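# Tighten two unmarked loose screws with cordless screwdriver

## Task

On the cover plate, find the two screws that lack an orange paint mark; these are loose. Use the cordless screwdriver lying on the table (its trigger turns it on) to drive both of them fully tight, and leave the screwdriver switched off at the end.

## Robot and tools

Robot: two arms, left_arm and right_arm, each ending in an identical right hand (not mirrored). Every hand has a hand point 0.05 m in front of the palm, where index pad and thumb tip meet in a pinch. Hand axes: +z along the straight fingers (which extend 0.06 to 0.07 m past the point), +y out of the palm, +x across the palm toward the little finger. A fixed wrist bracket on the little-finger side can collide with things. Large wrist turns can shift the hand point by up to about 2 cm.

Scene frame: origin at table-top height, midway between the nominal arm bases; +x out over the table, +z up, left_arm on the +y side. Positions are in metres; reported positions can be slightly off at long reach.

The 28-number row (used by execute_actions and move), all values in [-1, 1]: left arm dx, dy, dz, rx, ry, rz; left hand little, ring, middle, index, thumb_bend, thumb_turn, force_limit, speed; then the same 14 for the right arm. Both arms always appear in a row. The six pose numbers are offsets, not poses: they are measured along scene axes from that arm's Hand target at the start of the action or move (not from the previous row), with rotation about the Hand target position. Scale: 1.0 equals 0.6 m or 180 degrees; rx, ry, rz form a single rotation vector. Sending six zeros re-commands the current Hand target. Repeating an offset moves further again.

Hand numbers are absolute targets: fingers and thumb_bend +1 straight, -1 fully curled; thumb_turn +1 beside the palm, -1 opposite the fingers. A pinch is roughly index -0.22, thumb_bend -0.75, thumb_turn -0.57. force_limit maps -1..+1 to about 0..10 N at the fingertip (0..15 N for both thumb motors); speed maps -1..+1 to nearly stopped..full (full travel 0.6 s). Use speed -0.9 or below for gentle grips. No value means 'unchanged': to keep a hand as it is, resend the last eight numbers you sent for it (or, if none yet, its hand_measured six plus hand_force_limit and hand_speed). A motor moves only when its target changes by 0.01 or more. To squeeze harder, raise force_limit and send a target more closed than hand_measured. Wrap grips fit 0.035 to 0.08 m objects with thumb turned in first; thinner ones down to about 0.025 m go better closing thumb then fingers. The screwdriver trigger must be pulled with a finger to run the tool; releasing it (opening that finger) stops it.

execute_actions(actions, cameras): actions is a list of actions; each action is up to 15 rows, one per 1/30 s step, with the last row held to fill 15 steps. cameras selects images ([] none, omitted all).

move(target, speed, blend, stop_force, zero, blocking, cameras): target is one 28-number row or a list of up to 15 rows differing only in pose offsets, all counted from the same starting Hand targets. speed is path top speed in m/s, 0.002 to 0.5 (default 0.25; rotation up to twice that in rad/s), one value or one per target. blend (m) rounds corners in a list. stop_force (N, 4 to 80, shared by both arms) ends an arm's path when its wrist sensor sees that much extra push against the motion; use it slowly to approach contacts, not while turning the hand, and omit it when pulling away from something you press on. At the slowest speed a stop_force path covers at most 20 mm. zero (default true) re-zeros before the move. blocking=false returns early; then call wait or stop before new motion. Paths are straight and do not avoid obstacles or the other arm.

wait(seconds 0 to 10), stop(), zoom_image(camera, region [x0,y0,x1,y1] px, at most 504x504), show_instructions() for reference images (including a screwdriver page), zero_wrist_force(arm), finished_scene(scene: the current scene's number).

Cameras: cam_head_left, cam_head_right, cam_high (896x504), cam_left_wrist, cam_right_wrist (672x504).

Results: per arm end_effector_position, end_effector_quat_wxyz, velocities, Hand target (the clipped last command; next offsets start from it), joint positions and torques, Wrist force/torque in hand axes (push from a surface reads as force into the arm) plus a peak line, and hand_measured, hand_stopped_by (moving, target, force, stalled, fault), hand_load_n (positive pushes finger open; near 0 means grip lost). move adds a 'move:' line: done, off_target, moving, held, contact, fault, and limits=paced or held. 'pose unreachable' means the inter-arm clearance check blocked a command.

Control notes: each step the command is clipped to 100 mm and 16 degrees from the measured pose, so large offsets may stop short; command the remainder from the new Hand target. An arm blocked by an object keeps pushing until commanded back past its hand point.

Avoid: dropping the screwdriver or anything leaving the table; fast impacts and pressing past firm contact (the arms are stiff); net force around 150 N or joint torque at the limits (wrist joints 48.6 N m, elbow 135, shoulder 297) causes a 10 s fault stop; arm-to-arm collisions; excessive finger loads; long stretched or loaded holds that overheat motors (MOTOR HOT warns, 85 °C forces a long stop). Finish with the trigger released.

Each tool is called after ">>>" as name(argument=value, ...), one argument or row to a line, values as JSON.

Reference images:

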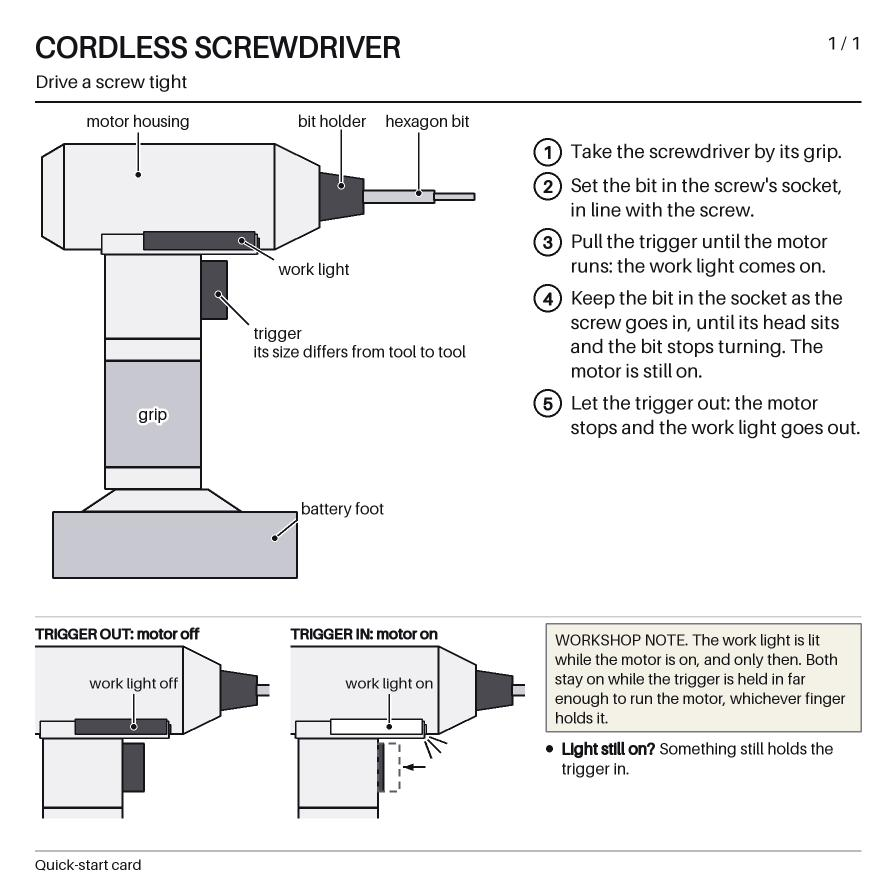

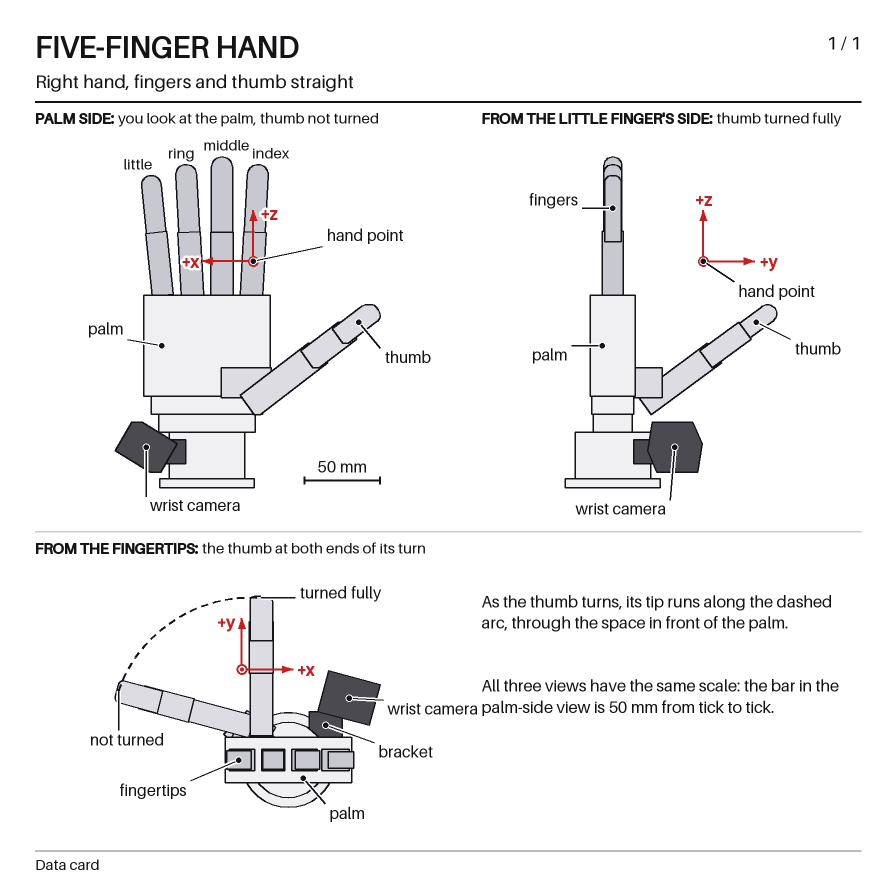

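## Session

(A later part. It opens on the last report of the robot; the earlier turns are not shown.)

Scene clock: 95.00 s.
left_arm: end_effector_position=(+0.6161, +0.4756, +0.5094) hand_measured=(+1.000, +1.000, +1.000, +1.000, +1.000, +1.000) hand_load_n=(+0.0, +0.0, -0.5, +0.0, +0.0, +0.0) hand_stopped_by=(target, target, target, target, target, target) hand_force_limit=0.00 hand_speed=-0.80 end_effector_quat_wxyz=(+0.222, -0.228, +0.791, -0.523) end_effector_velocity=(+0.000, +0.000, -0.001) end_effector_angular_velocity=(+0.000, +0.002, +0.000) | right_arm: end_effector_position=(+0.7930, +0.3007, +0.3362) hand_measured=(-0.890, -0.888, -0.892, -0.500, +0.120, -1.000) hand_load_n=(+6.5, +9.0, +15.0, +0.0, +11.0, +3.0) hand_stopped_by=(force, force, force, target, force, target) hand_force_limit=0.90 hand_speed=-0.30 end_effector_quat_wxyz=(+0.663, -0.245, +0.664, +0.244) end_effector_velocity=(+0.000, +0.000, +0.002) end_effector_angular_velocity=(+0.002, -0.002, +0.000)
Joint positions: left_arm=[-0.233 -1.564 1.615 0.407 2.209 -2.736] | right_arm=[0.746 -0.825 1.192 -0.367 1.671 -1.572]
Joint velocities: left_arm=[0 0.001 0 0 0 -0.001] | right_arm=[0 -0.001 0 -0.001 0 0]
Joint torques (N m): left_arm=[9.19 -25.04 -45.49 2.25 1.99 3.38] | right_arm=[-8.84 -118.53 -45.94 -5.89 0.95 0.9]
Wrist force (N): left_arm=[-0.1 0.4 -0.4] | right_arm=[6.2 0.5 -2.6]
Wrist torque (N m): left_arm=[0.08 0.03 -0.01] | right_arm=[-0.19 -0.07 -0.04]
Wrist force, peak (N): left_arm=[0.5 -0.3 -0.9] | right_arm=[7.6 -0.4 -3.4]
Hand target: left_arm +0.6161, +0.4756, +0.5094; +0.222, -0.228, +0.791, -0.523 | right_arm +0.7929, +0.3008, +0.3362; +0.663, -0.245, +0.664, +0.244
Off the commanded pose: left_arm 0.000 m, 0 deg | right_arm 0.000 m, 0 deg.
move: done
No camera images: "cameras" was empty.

>>> move(
  target=[0,0,0,0,0,0,1,1,1,1,1,1,0,-0.8,0.0134,0.0098,0,0,0,0,-1,-1,-1,-0.5,-1,-1,0.9,-0.3],
  speed=0.004,
  stop_force=5,
  cameras=["cam_left_wrist","cam_head_right"],
)

>>> zoom_image(
  camera="cam_left_wrist",
  region=[320, 210, 370, 260],
)

>>> zoom_image(
  camera="cam_head_right",
  region=[320, 110, 360, 150],
)

Scene clock: 95.93 s.
left_arm: end_effector_position=(+0.6161, +0.4756, +0.5094) hand_measured=(+1.000, +1.000, +1.000, +1.000, +1.000, +1.000) hand_load_n=(+0.0, +0.0, +0.0, +0.0, +0.0, -0.5) hand_stopped_by=(target, target, target, target, target, target) hand_force_limit=0.00 hand_speed=-0.80 end_effector_quat_wxyz=(+0.222, -0.228, +0.791, -0.523) end_effector_velocity=(+0.000, +0.000, +0.000) end_effector_angular_velocity=(-0.001, +0.000, +0.001) | right_arm: end_effector_position=(+0.7930, +0.3008, +0.3362) hand_measured=(-0.890, -0.888, -0.892, -0.500, +0.120, -1.000) hand_load_n=(+6.0, +9.5, +15.5, +0.0, +11.0, +3.0) hand_stopped_by=(force, force, force, target, force, target) hand_force_limit=0.90 hand_speed=-0.30 end_effector_quat_wxyz=(+0.663, -0.245, +0.664, +0.244) end_effector_velocity=(+0.000, +0.000, -0.001) end_effector_angular_velocity=(-0.001, +0.001, +0.000)
Joint positions: left_arm=[-0.233 -1.564 1.615 0.407 2.209 -2.736] | right_arm=[0.746 -0.825 1.192 -0.367 1.671 -1.572]
Joint velocities: left_arm=[0 0 0 -0.001 0 -0.001] | right_arm=[0 0 0 0.001 0 0]
Joint torques (N m): left_arm=[4.6 -26.43 -45.39 2.35 1.95 3.64] | right_arm=[-8.18 -124.42 -43.75 -7.39 0.74 1.02]
Wrist force (N): left_arm=[-0.1 -0.3 -0.5] | right_arm=[7.8 0.7 -6.1]
Wrist torque (N m): left_arm=[-0.02 0.05 -0.03] | right_arm=[-0.03 -0.20 0.02]
Wrist force, peak (N): left_arm=[-0.6 -0.3 -0.9] | right_arm=[9.2 0.7 -11.5]
Hand target: left_arm +0.6161, +0.4756, +0.5094; +0.222, -0.228, +0.791, -0.523 | right_arm +0.7930, +0.3008, +0.3362; +0.663, -0.245, +0.664, +0.244
Off the commanded pose: left_arm 0.000 m, 0 deg | right_arm 0.010 m, 0 deg.
move: contact (right_arm)
Images, in order (width x height): cam_head_right 896x504, cam_left_wrist 672x504.

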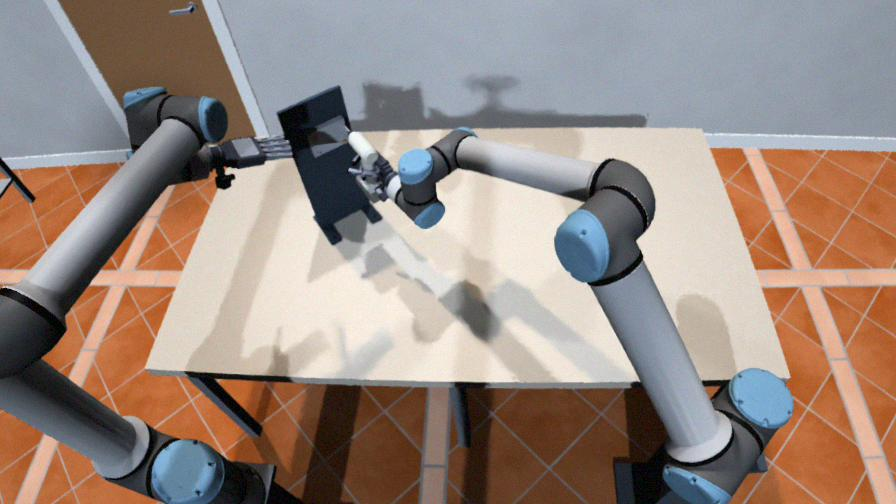

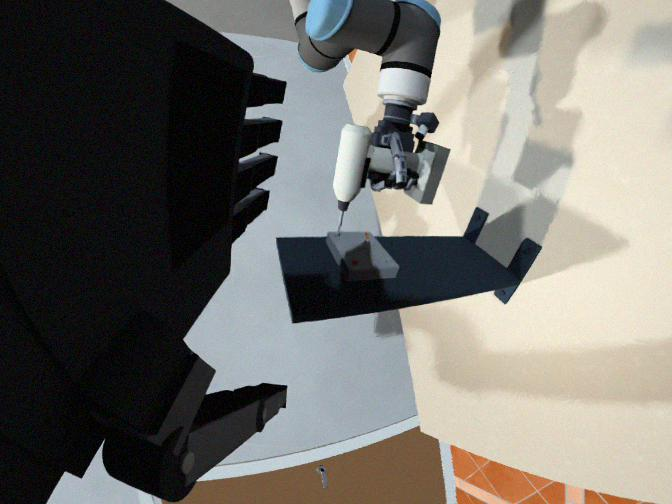

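Scaled by 10.080 from the camera's 672x504 image, which has a finer 960x720 frame.

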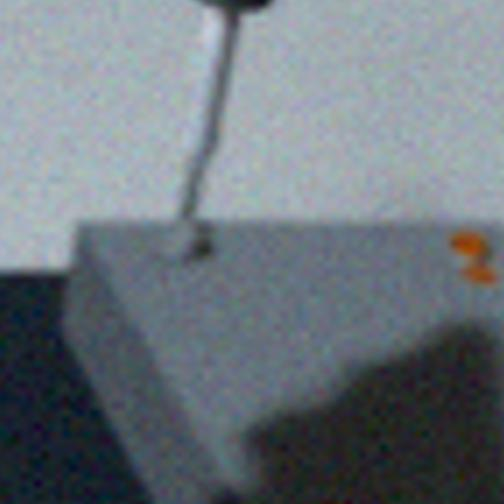

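Scaled by 12.600.

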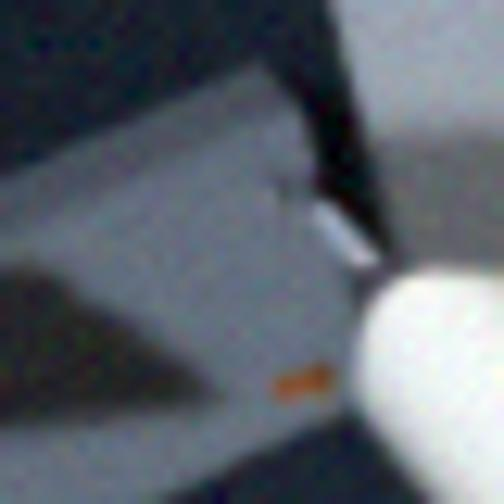

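>>> move(
  target=[0,0,0,0,0,0,1,1,1,1,1,1,0,-0.8,-0.0242,-0.0178,0,0,0,0,-1,-1,-1,-0.5,-1,-1,0.9,-0.3],
  speed=0.05,
  cameras=["cam_left_wrist","cam_head_right","cam_head_left"],
)

>>> zoom_image(
  camera="cam_left_wrist",
  region=[320, 205, 370, 255],
)

>>> zoom_image(
  camera="cam_head_right",
  region=[320, 110, 360, 150],
)

>>> zoom_image(
  camera="cam_head_left",
  region=[310, 100, 360, 150],
)

Scene clock: 97.13 s.
left_arm: end_effector_position=(+0.6161, +0.4756, +0.5094) hand_measured=(+1.000, +1.000, +1.000, +1.000, +1.000, +1.000) hand_load_n=(+0.0, +0.0, +0.0, +0.0, +0.0, +0.0) hand_stopped_by=(target, target, target, target, target, target) hand_force_limit=0.00 hand_speed=-0.80 end_effector_quat_wxyz=(+0.222, -0.228, +0.791, -0.523) end_effector_velocity=(+0.000, +0.000, +0.000) end_effector_angular_velocity=(+0.000, -0.001, +0.000) | right_arm: end_effector_position=(+0.7784, +0.2901, +0.3363) hand_measured=(-0.890, -0.888, -0.892, -0.500, +0.120, -1.000) hand_load_n=(+6.0, +9.5, +15.5, +0.0, +10.5, +3.5) hand_stopped_by=(force, force, force, target, force, target) hand_force_limit=0.90 hand_speed=-0.30 end_effector_quat_wxyz=(+0.664, -0.245, +0.663, +0.244) end_effector_velocity=(+0.001, +0.001, -0.002) end_effector_angular_velocity=(-0.002, +0.002, +0.000)
Joint positions: left_arm=[-0.233 -1.564 1.615 0.407 2.209 -2.736] | right_arm=[0.75 -0.852 1.241 -0.388 1.675 -1.572]
Joint velocities: left_arm=[0 -0.001 0 0 -0.001 0] | right_arm=[0 0.003 -0.003 0.003 0 0]
Joint torques (N m): left_arm=[4.87 -26.62 -44.45 2.4 1.22 2.89] | right_arm=[3.87 -101.53 -52.15 -1.86 0.4 0.75]
Wrist force (N): left_arm=[0.4 -0.3 -0.3] | right_arm=[6.4 -0.4 -0.4]
Wrist torque (N m): left_arm=[-0.03 -0.03 0.00] | right_arm=[-0.21 0.00 0.02]
Wrist force, peak (N): left_arm=[0.1 -0.3 -1.0] | right_arm=[8.0 0.5 -6.1]
Hand target: left_arm +0.6161, +0.4756, +0.5094; +0.222, -0.228, +0.791, -0.523 | right_arm +0.7785, +0.2901, +0.3362; +0.663, -0.245, +0.664, +0.244
Off the commanded pose: left_arm 0.000 m, 0 deg | right_arm 0.000 m, 0 deg.
move: done
Images, in order (width x height): cam_head_left 896x504, cam_head_right 896x504, cam_left_wrist 672x504.

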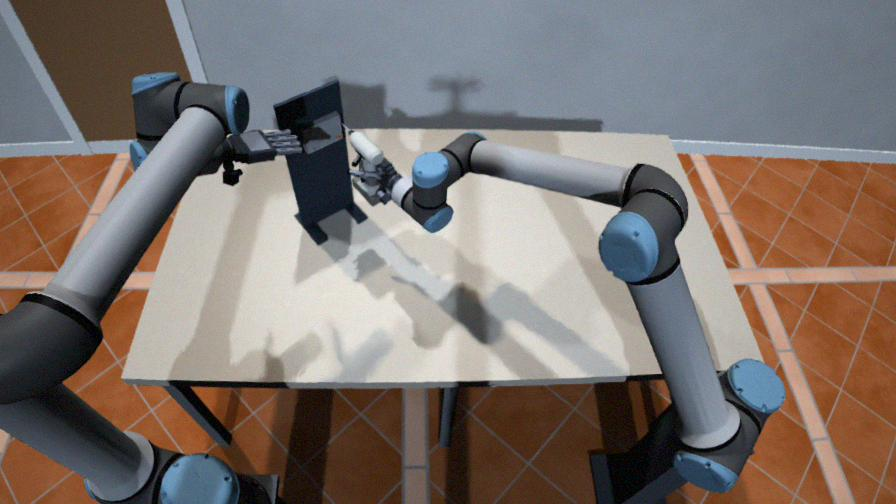

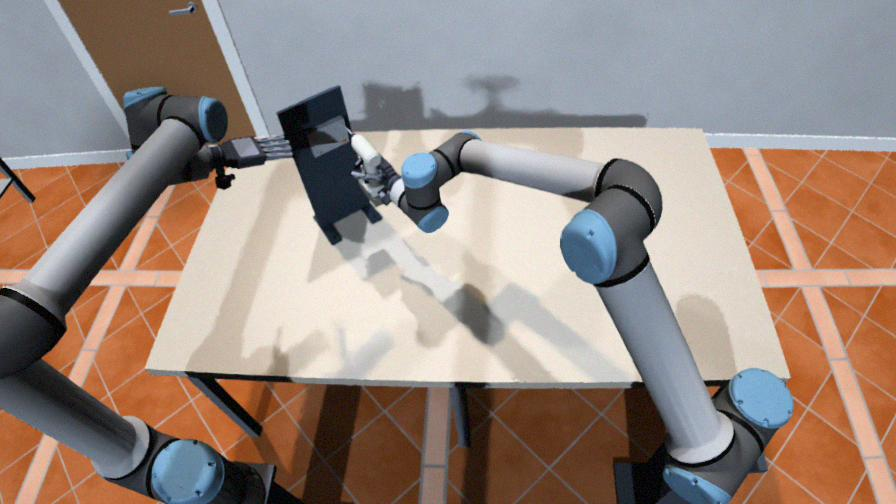

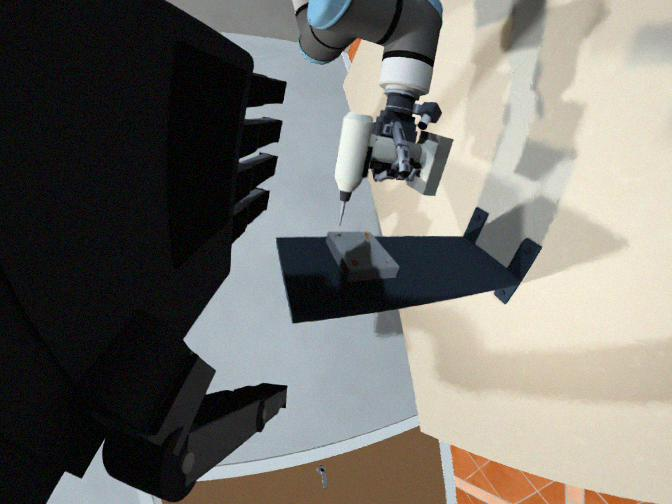

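Scaled by 10.080 from the camera's 672x504 image, which has a finer 960x720 frame.

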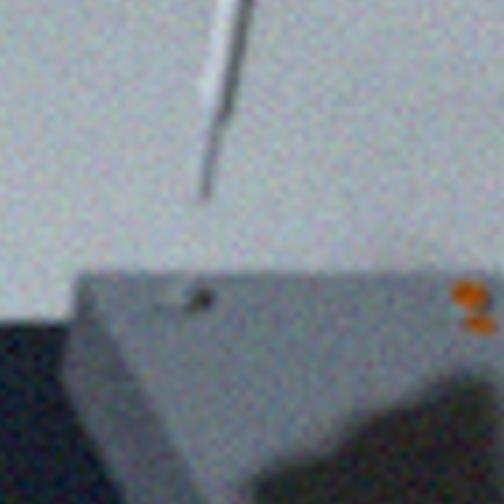

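Scaled by 12.600.

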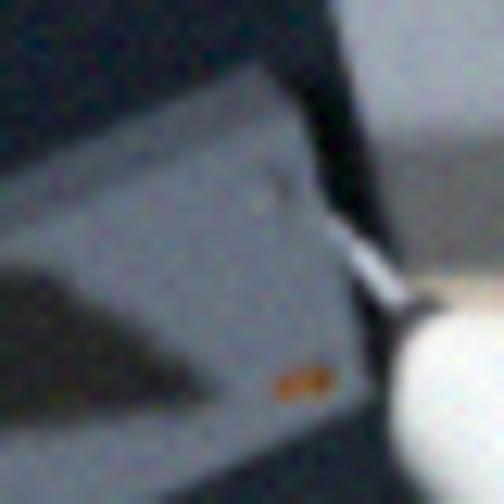

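Scaled by 10.080.

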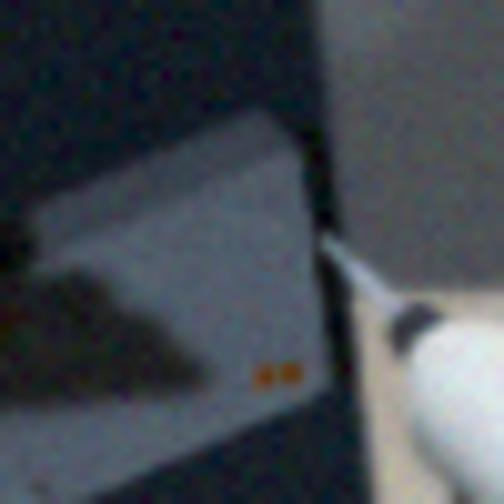

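>>> move(
  target=[0,0,0,0,0,0,1,1,1,1,1,1,0,-0.8,-0.0148,0.0202,-0.0167,0,0,0,-1,-1,-1,-0.5,-1,-1,0.9,-0.3],
  speed=0.06,
  cameras=["cam_left_wrist"],
)

>>> move(
  target=[0,0,0,0,0,0,1,1,1,1,1,1,0,-0.8,0.0403,0.0296,0,0,0,0,-1,-1,-1,-0.5,-1,-1,0.9,-0.3],
  speed=0.012,
  stop_force=4,
  cameras=["cam_left_wrist","cam_head_right"],
)

>>> zoom_image(
  camera="cam_left_wrist",
  region=[320, 205, 380, 265],
)

>>> zoom_image(
  camera="cam_head_right",
  region=[310, 110, 360, 160],
)

Scene clock: 99.77 s.
left_arm: end_effector_position=(+0.6161, +0.4756, +0.5094) hand_measured=(+1.000, +1.000, +1.000, +1.000, +1.000, +1.000) hand_load_n=(+0.0, +0.0, +0.0, +0.0, +0.0, -0.5) hand_stopped_by=(target, target, target, target, target, target) hand_force_limit=0.00 hand_speed=-0.80 end_effector_quat_wxyz=(+0.222, -0.228, +0.791, -0.523) end_effector_velocity=(+0.000, +0.001, +0.000) end_effector_angular_velocity=(+0.000, +0.001, +0.001) | right_arm: end_effector_position=(+0.7695, +0.3024, +0.3262) hand_measured=(-0.890, -0.888, -0.892, -0.500, +0.120, -1.000) hand_load_n=(+6.0, +9.5, +15.5, +0.0, +11.0, +3.5) hand_stopped_by=(force, force, force, target, force, target) hand_force_limit=0.90 hand_speed=-0.30 end_effector_quat_wxyz=(+0.663, -0.245, +0.663, +0.244) end_effector_velocity=(+0.001, -0.001, +0.001) end_effector_angular_velocity=(+0.000, +0.000, +0.000)
Joint positions: left_arm=[-0.233 -1.564 1.615 0.407 2.209 -2.736] | right_arm=[0.765 -0.837 1.232 -0.395 1.69 -1.572]
Joint velocities: left_arm=[0.001 0 0 0.001 0 0] | right_arm=[-0.001 -0.001 0.001 0.001 -0.001 0]
Joint torques (N m): left_arm=[4.91 -25.77 -40.8 3.2 1.16 3.69] | right_arm=[-16.02 -120.63 -41.98 -3.4 -1.42 -1.31]
Wrist force (N): left_arm=[-0.1 -0.3 -0.6] | right_arm=[6.0 -0.1 -0.4]
Wrist torque (N m): left_arm=[-0.01 0.04 -0.03] | right_arm=[-0.18 0.06 0.00]
Wrist force, peak (N): left_arm=[-0.2 -0.7 -1.0] | right_arm=[7.2 0.6 -0.2]
Hand target: left_arm +0.6161, +0.4756, +0.5094; +0.222, -0.228, +0.791, -0.523 | right_arm +0.7696, +0.3022, +0.3262; +0.663, -0.245, +0.664, +0.244
Off the commanded pose: left_arm 0.000 m, 0 deg | right_arm 0.000 m, 0 deg.
move: done
Images, in order (width x height): cam_left_wrist 672x504.

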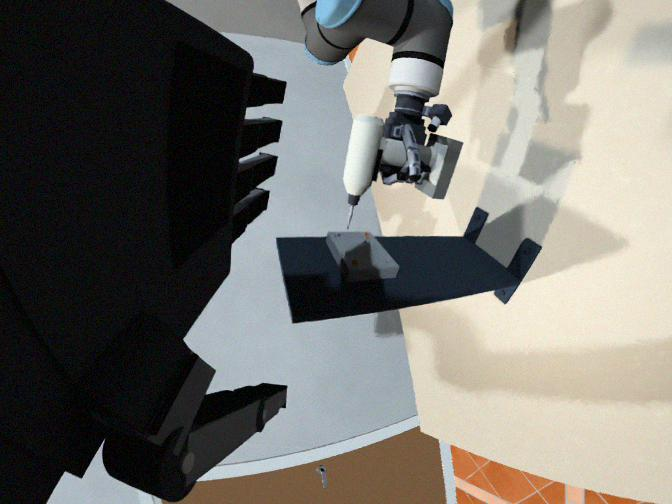

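Scene clock: 102.07 s.
left_arm: end_effector_position=(+0.6161, +0.4756, +0.5094) hand_measured=(+1.000, +1.000, +1.000, +1.000, +1.000, +1.000) hand_load_n=(+0.0, +0.0, +0.0, +0.0, +0.0, +0.0) hand_stopped_by=(target, target, target, target, target, target) hand_force_limit=0.00 hand_speed=-0.80 end_effector_quat_wxyz=(+0.222, -0.228, +0.791, -0.523) end_effector_velocity=(+0.000, +0.001, +0.000) end_effector_angular_velocity=(-0.001, +0.000, +0.001) | right_arm: end_effector_position=(+0.7840, +0.3127, +0.3262) hand_measured=(-0.890, -0.888, -0.892, -0.500, +0.120, -1.000) hand_load_n=(+6.5, +9.5, +15.5, +0.0, +11.0, +3.0) hand_stopped_by=(force, force, force, target, force, target) hand_force_limit=0.90 hand_speed=-0.30 end_effector_quat_wxyz=(+0.663, -0.245, +0.664, +0.244) end_effector_velocity=(+0.000, +0.000, +0.001) end_effector_angular_velocity=(+0.001, -0.001, +0.000)
Joint positions: left_arm=[-0.233 -1.564 1.615 0.407 2.209 -2.736] | right_arm=[0.762 -0.81 1.184 -0.374 1.687 -1.572]
Joint velocities: left_arm=[0.001 0 0 -0.001 0 -0.001] | right_arm=[0 -0.001 0 0 0 0]
Joint torques (N m): left_arm=[6.08 -26.06 -38.7 2.88 0.9 2.63] | right_arm=[11.07 -124.06 -41.66 -6.48 2.11 -0.8]
Wrist force (N): left_arm=[0.0 -0.4 -0.7] | right_arm=[7.1 0.1 -1.0]
Wrist torque (N m): left_arm=[-0.02 0.04 -0.03] | right_arm=[-0.12 -0.06 0.07]
Wrist force, peak (N): left_arm=[0.3 -0.5 -0.9] | right_arm=[10.1 0.6 -13.8]
Hand target: left_arm +0.6161, +0.4756, +0.5094; +0.222, -0.228, +0.791, -0.523 | right_arm +0.7839, +0.3127, +0.3262; +0.663, -0.245, +0.664, +0.244
Off the commanded pose: left_arm 0.000 m, 0 deg | right_arm 0.012 m, 0 deg.
move: contact (right_arm)
Images, in order (width x height): cam_head_right 896x504, cam_left_wrist 672x504.

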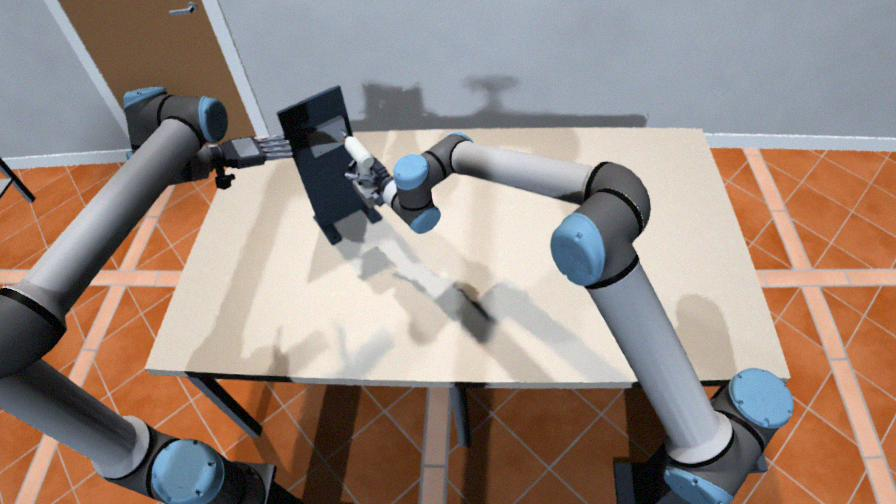

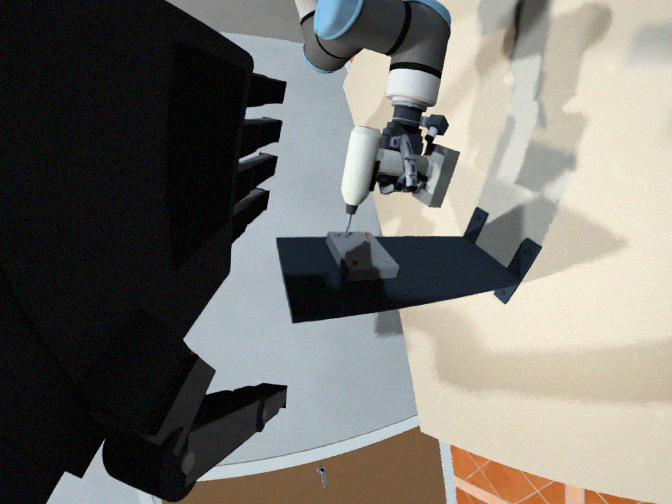

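Scaled by 8.400 from the camera's 672x504 image, which has a finer 960x720 frame.

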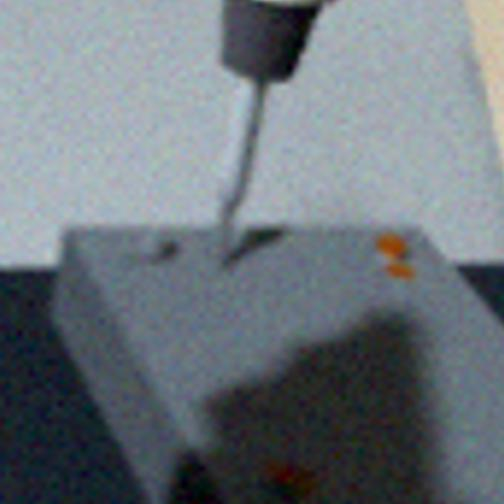

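Scaled by 10.080.

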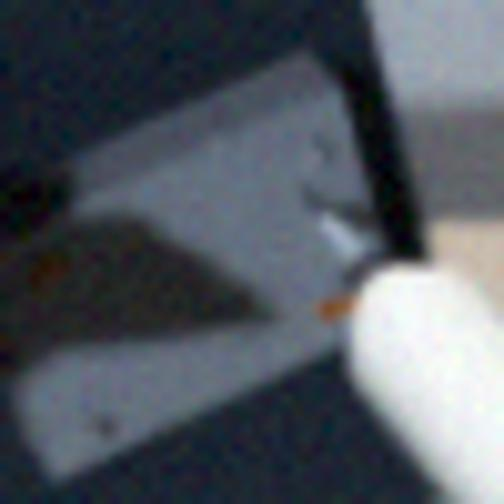

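>>> move(
  target=[
    [0,0,0,0,0,0,1,1,1,1,1,1,0,-0.8,-0.0161,-0.0118,0,0,0,0,-1,-1,-1,-0.5,-1,-1,0.9,-0.3],
    [0,0,0,0,0,0,1,1,1,1,1,1,0,-0.8,-0.0103,-0.0198,0.0188,0,0,0,-1,-1,-1,-0.5,-1,-1,0.9,-0.3],
    [0,0,0,0,0,0,1,1,1,1,1,1,0,-0.8,0.0005,-0.0119,0.0188,0,0,0,-1,-1,-1,-0.5,-1,-1,0.9,-0.3],
  ],
  speed=0.05,
)

Scene clock: 103.83 s.
left_arm: end_effector_position=(+0.6161, +0.4756, +0.5094) hand_measured=(+1.000, +1.000, +1.000, +1.000, +1.000, +1.000) hand_load_n=(+0.0, +0.0, +0.0, +0.0, +0.0, +0.0) hand_stopped_by=(target, target, target, target, target, target) hand_force_limit=0.00 hand_speed=-0.80 end_effector_quat_wxyz=(+0.222, -0.228, +0.791, -0.523) end_effector_velocity=(+0.000, -0.001, +0.000) end_effector_angular_velocity=(+0.000, +0.000, -0.001) | right_arm: end_effector_position=(+0.7842, +0.3057, +0.3376) hand_measured=(-0.890, -0.888, -0.892, -0.500, +0.122, -1.000) hand_load_n=(+10.5, +11.0, +13.5, +0.0, +13.5, -1.0) hand_stopped_by=(force, force, force, target, force, target) hand_force_limit=0.90 hand_speed=-0.30 end_effector_quat_wxyz=(+0.663, -0.245, +0.663, +0.244) end_effector_velocity=(-0.001, -0.001, +0.002) end_effector_angular_velocity=(+0.002, -0.002, -0.001)
Joint positions: left_arm=[-0.233 -1.564 1.615 0.407 2.209 -2.736] | right_arm=[0.756 -0.827 1.193 -0.366 1.681 -1.572]
Joint velocities: left_arm=[-0.001 0 0 0 0 0.001] | right_arm=[0 -0.003 0.004 -0.004 0.001 0]
Joint torques (N m): left_arm=[2.38 -26.98 -38.16 3.29 1.09 3.09] | right_arm=[-21.49 -119.71 -44.88 -6.55 2.8 -0.2]
Wrist force (N): left_arm=[0.1 -0.3 -0.6] | right_arm=[6.2 1.2 -14.5]
Wrist torque (N m): left_arm=[0.00 0.03 -0.02] | right_arm=[0.36 -0.81 -0.03]
Wrist force, peak (N): left_arm=[-0.4 -0.5 -0.9] | right_arm=[17.2 3.3 -41.1]
Hand target: left_arm +0.6161, +0.4756, +0.5094; +0.222, -0.228, +0.791, -0.523 | right_arm +0.7842, +0.3056, +0.3375; +0.663, -0.245, +0.664, +0.244
Off the commanded pose: left_arm 0.000 m, 0 deg | right_arm 0.000 m, 0 deg.
move: done

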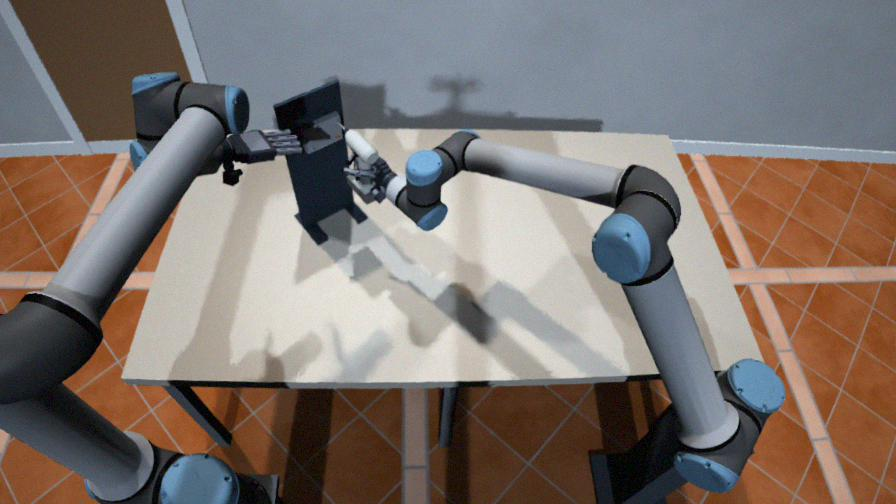

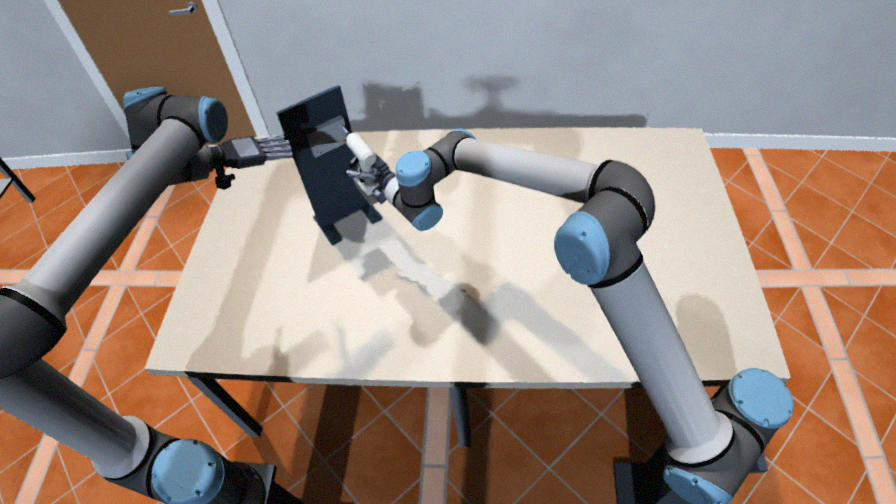

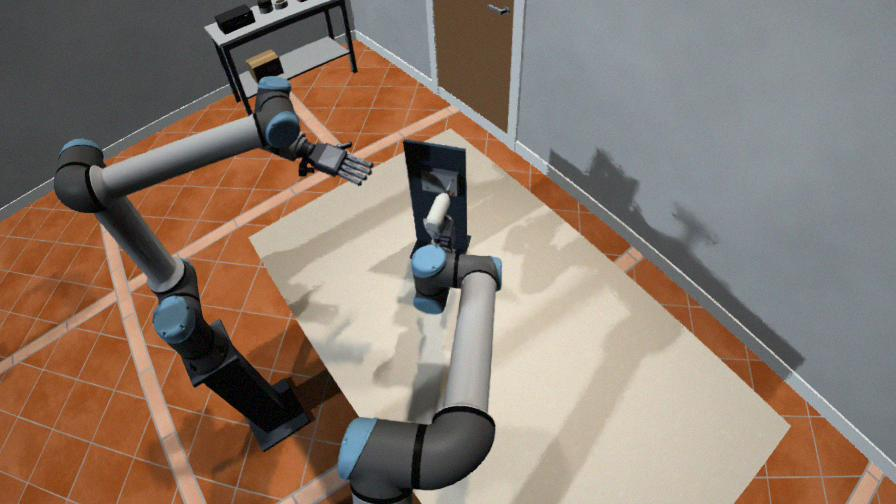

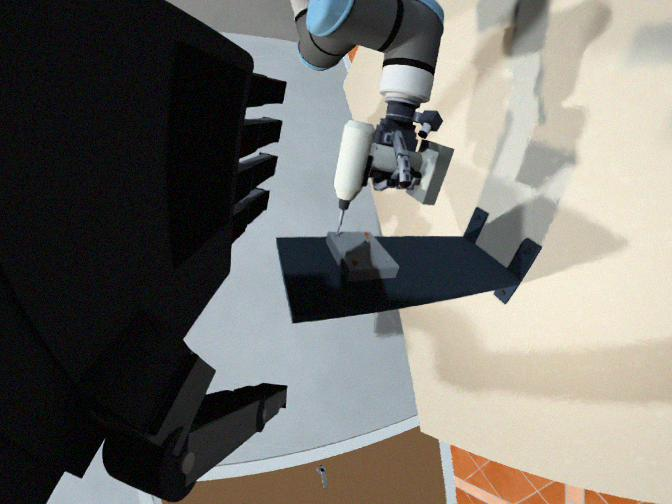

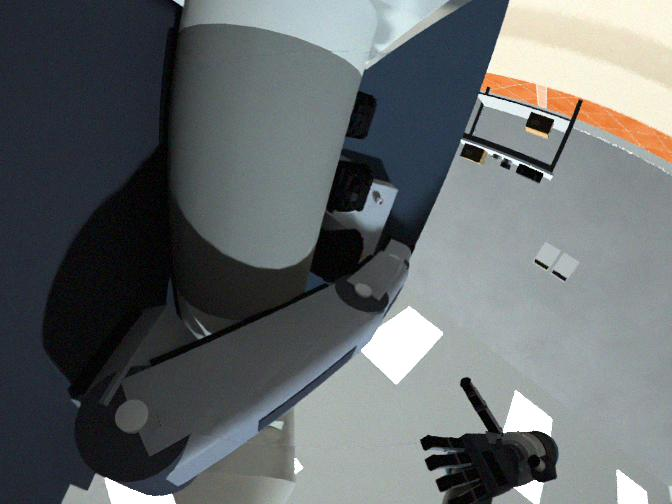

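>>> zoom_image(
  camera="cam_left_wrist",
  region=[320, 205, 380, 265],
)

>>> zoom_image(
  camera="cam_head_right",
  region=[310, 110, 360, 160],
)

Scaled by 8.400 from the camera's 672x504 image, which has a finer 960x720 frame.

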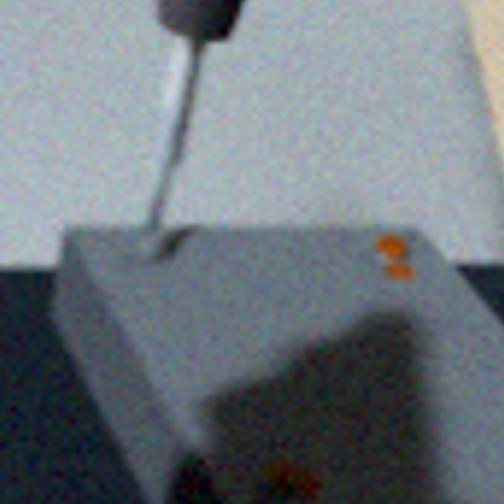

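Scaled by 10.080.

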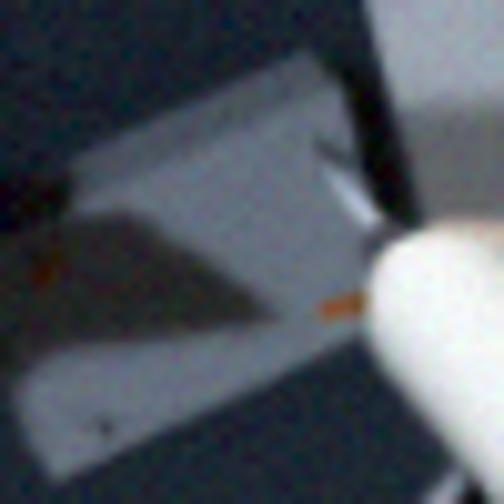

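>>> move(
  target=[0,0,0,0,0,0,1,1,1,1,1,1,0,-0.8,-0.0108,-0.0079,0,0,0,0,-1,-1,-1,-0.5,-1,-1,0.9,-0.3],
  speed=0.05,
)

>>> zoom_image(
  camera="cam_left_wrist",
  region=[320, 215, 360, 245],
)

>>> zoom_image(
  camera="cam_head_right",
  region=[325, 110, 360, 145],
)

Scene clock: 105.27 s.
left_arm: end_effector_position=(+0.6161, +0.4756, +0.5094) hand_measured=(+1.000, +1.000, +1.000, +1.000, +1.000, +1.000) hand_load_n=(+0.0, +0.0, +0.0, +0.0, +0.0, +0.0) hand_stopped_by=(target, target, target, target, target, target) hand_force_limit=0.00 hand_speed=-0.80 end_effector_quat_wxyz=(+0.222, -0.228, +0.791, -0.523) end_effector_velocity=(+0.000, +0.001, +0.000) end_effector_angular_velocity=(+0.000, -0.001, +0.003) | right_arm: end_effector_position=(+0.7777, +0.3008, +0.3375) hand_measured=(-0.890, -0.888, -0.892, -0.500, +0.122, -1.000) hand_load_n=(+7.5, +10.0, +15.5, +0.0, +10.5, +2.5) hand_stopped_by=(force, force, force, target, force, target) hand_force_limit=0.90 hand_speed=-0.30 end_effector_quat_wxyz=(+0.663, -0.245, +0.663, +0.244) end_effector_velocity=(+0.001, +0.001, +0.000) end_effector_angular_velocity=(+0.000, +0.000, +0.000)
Joint positions: left_arm=[-0.233 -1.564 1.615 0.407 2.209 -2.736] | right_arm=[0.758 -0.839 1.215 -0.376 1.683 -1.572]
Joint velocities: left_arm=[0.001 -0.001 0 0 -0.001 -0.001] | right_arm=[0 0.002 -0.003 0.001 0 0]
Joint torques (N m): left_arm=[5.34 -26.29 -36.36 3.09 0.87 3.11] | right_arm=[12.53 -103.38 -52.75 -2.73 1.59 0.85]
Wrist force (N): left_arm=[0.4 -0.2 -0.6] | right_arm=[6.4 -0.3 -0.1]
Wrist torque (N m): left_arm=[0.01 -0.03 0.00] | right_arm=[-0.21 -0.01 0.02]
Wrist force, peak (N): left_arm=[-0.5 -0.4 -1.0] | right_arm=[6.3 1.3 -14.2]
Hand target: left_arm +0.6161, +0.4756, +0.5094; +0.222, -0.228, +0.791, -0.523 | right_arm +0.7778, +0.3008, +0.3375; +0.663, -0.245, +0.664, +0.244
Off the commanded pose: left_arm 0.000 m, 0 deg | right_arm 0.000 m, 0 deg.
move: done

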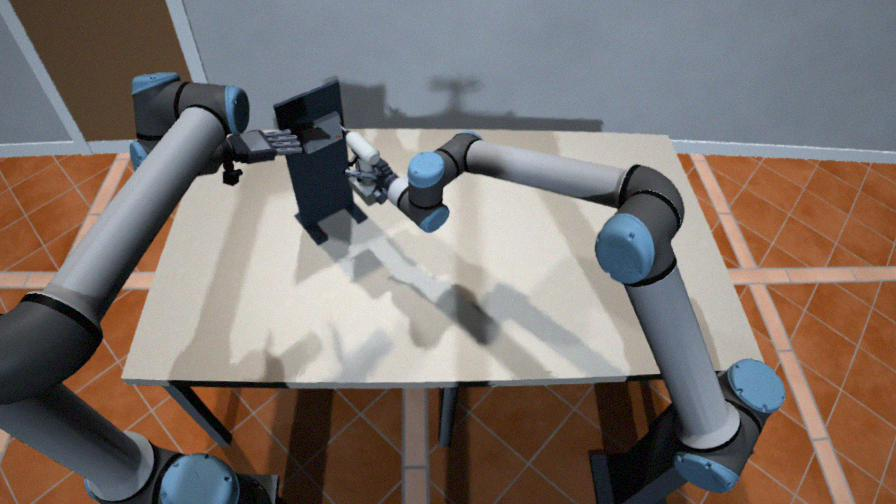

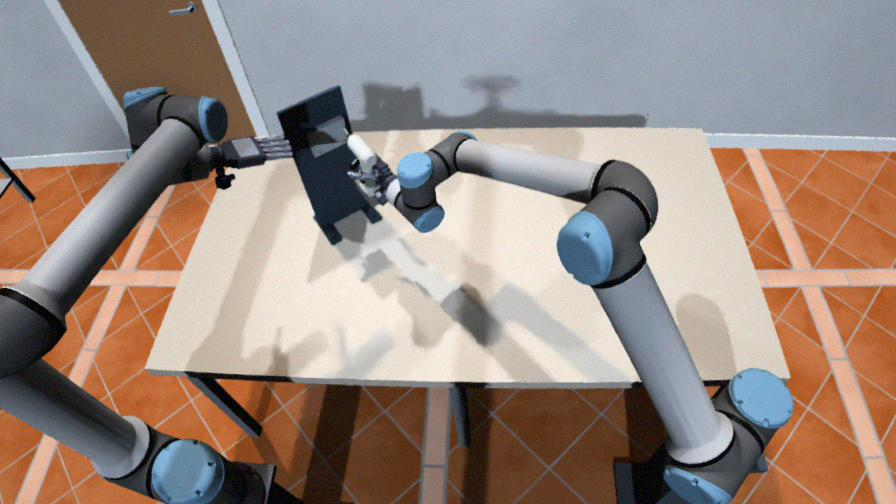

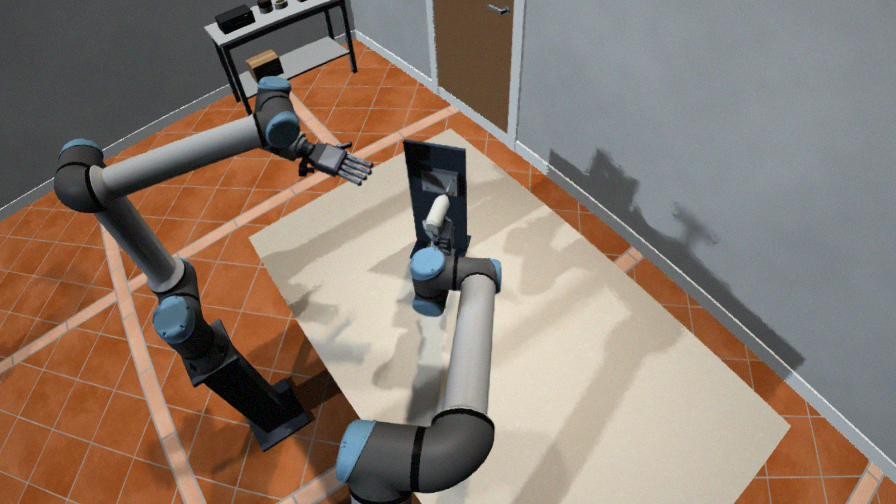

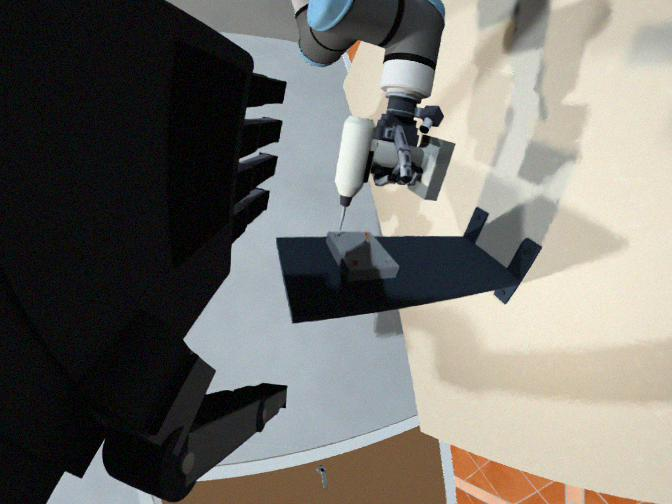

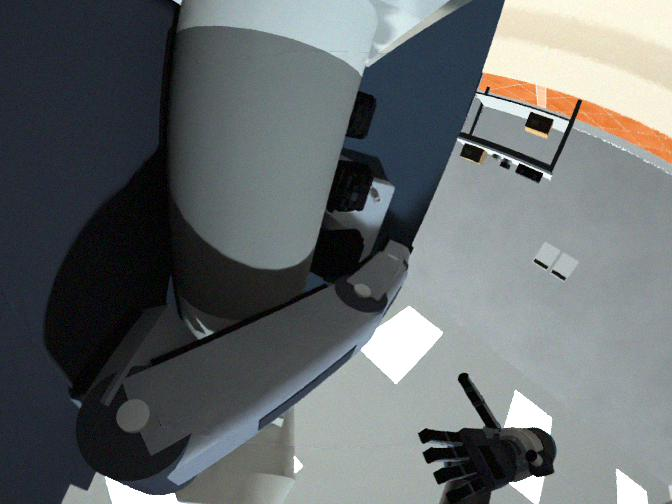

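Scaled by 12.600 from the camera's 672x504 image, which has a finer 960x720 frame.

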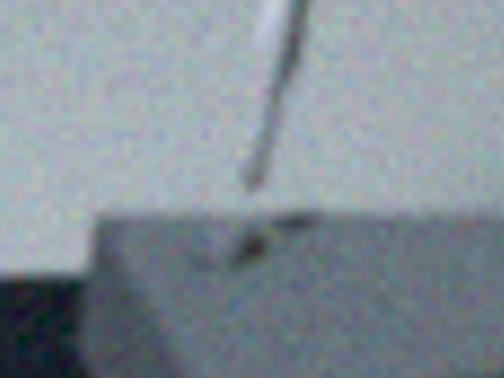

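Scaled by 14.400.

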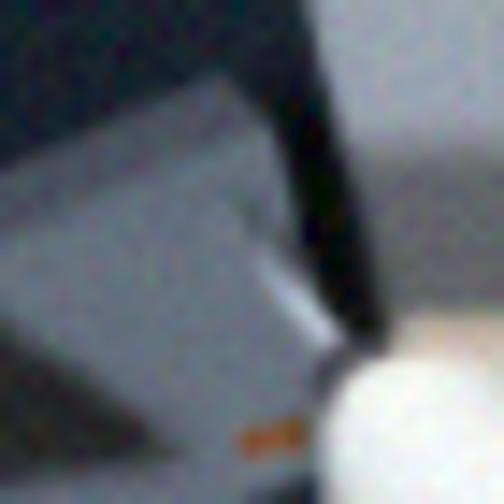

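>>> zoom_image(
  camera="cam_right_wrist",
  region=[340, 160, 420, 220],
)

>>> zoom_image(
  camera="cam_left_wrist",
  region=[320, 205, 400, 285],
)

Scaled by 6.300 from the camera's 672x504 image, which has a finer 960x720 frame.

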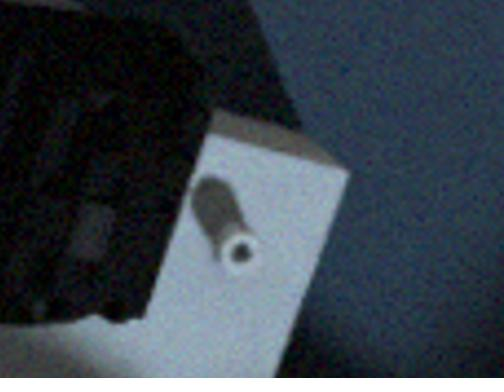

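Scaled by 6.300 from the camera's 672x504 image, which has a finer 960x720 frame.

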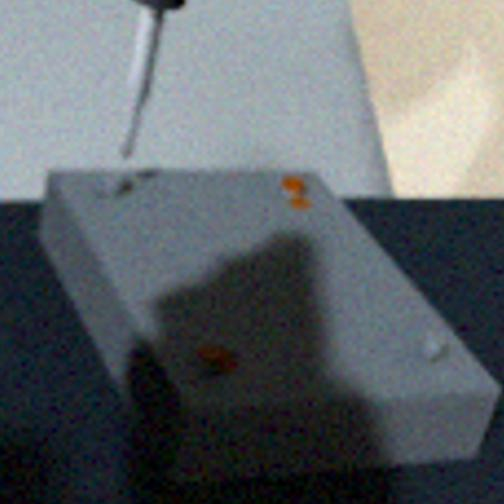

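>>> zoom_image(
  camera="cam_left_wrist",
  region=[330, 220, 350, 240],
)

>>> zoom_image(
  camera="cam_left_wrist",
  region=[380, 250, 400, 270],
)

>>> zoom_image(
  camera="cam_head_right",
  region=[305, 110, 345, 160],
)

Scaled by 25.200 from the camera's 672x504 image, which has a finer 960x720 frame.

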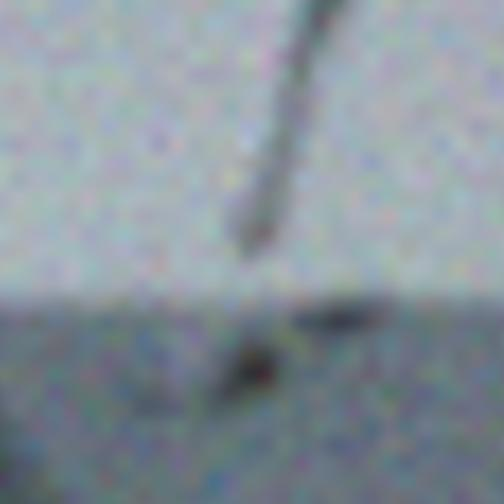

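Scaled by 25.200 from the camera's 672x504 image, which has a finer 960x720 frame.

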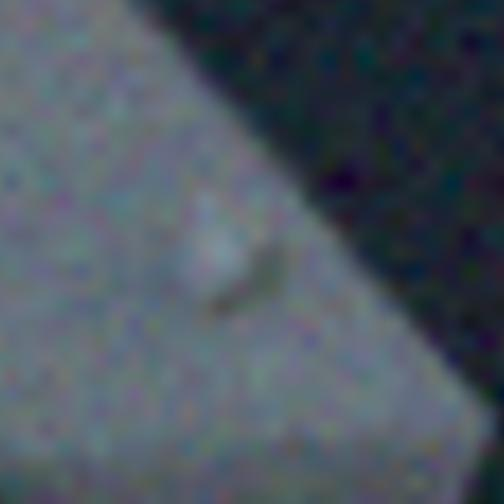

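Scaled by 10.080.

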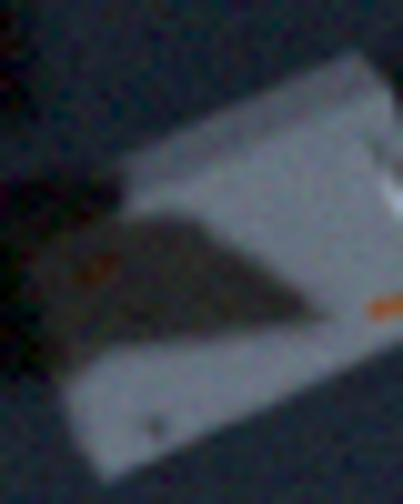

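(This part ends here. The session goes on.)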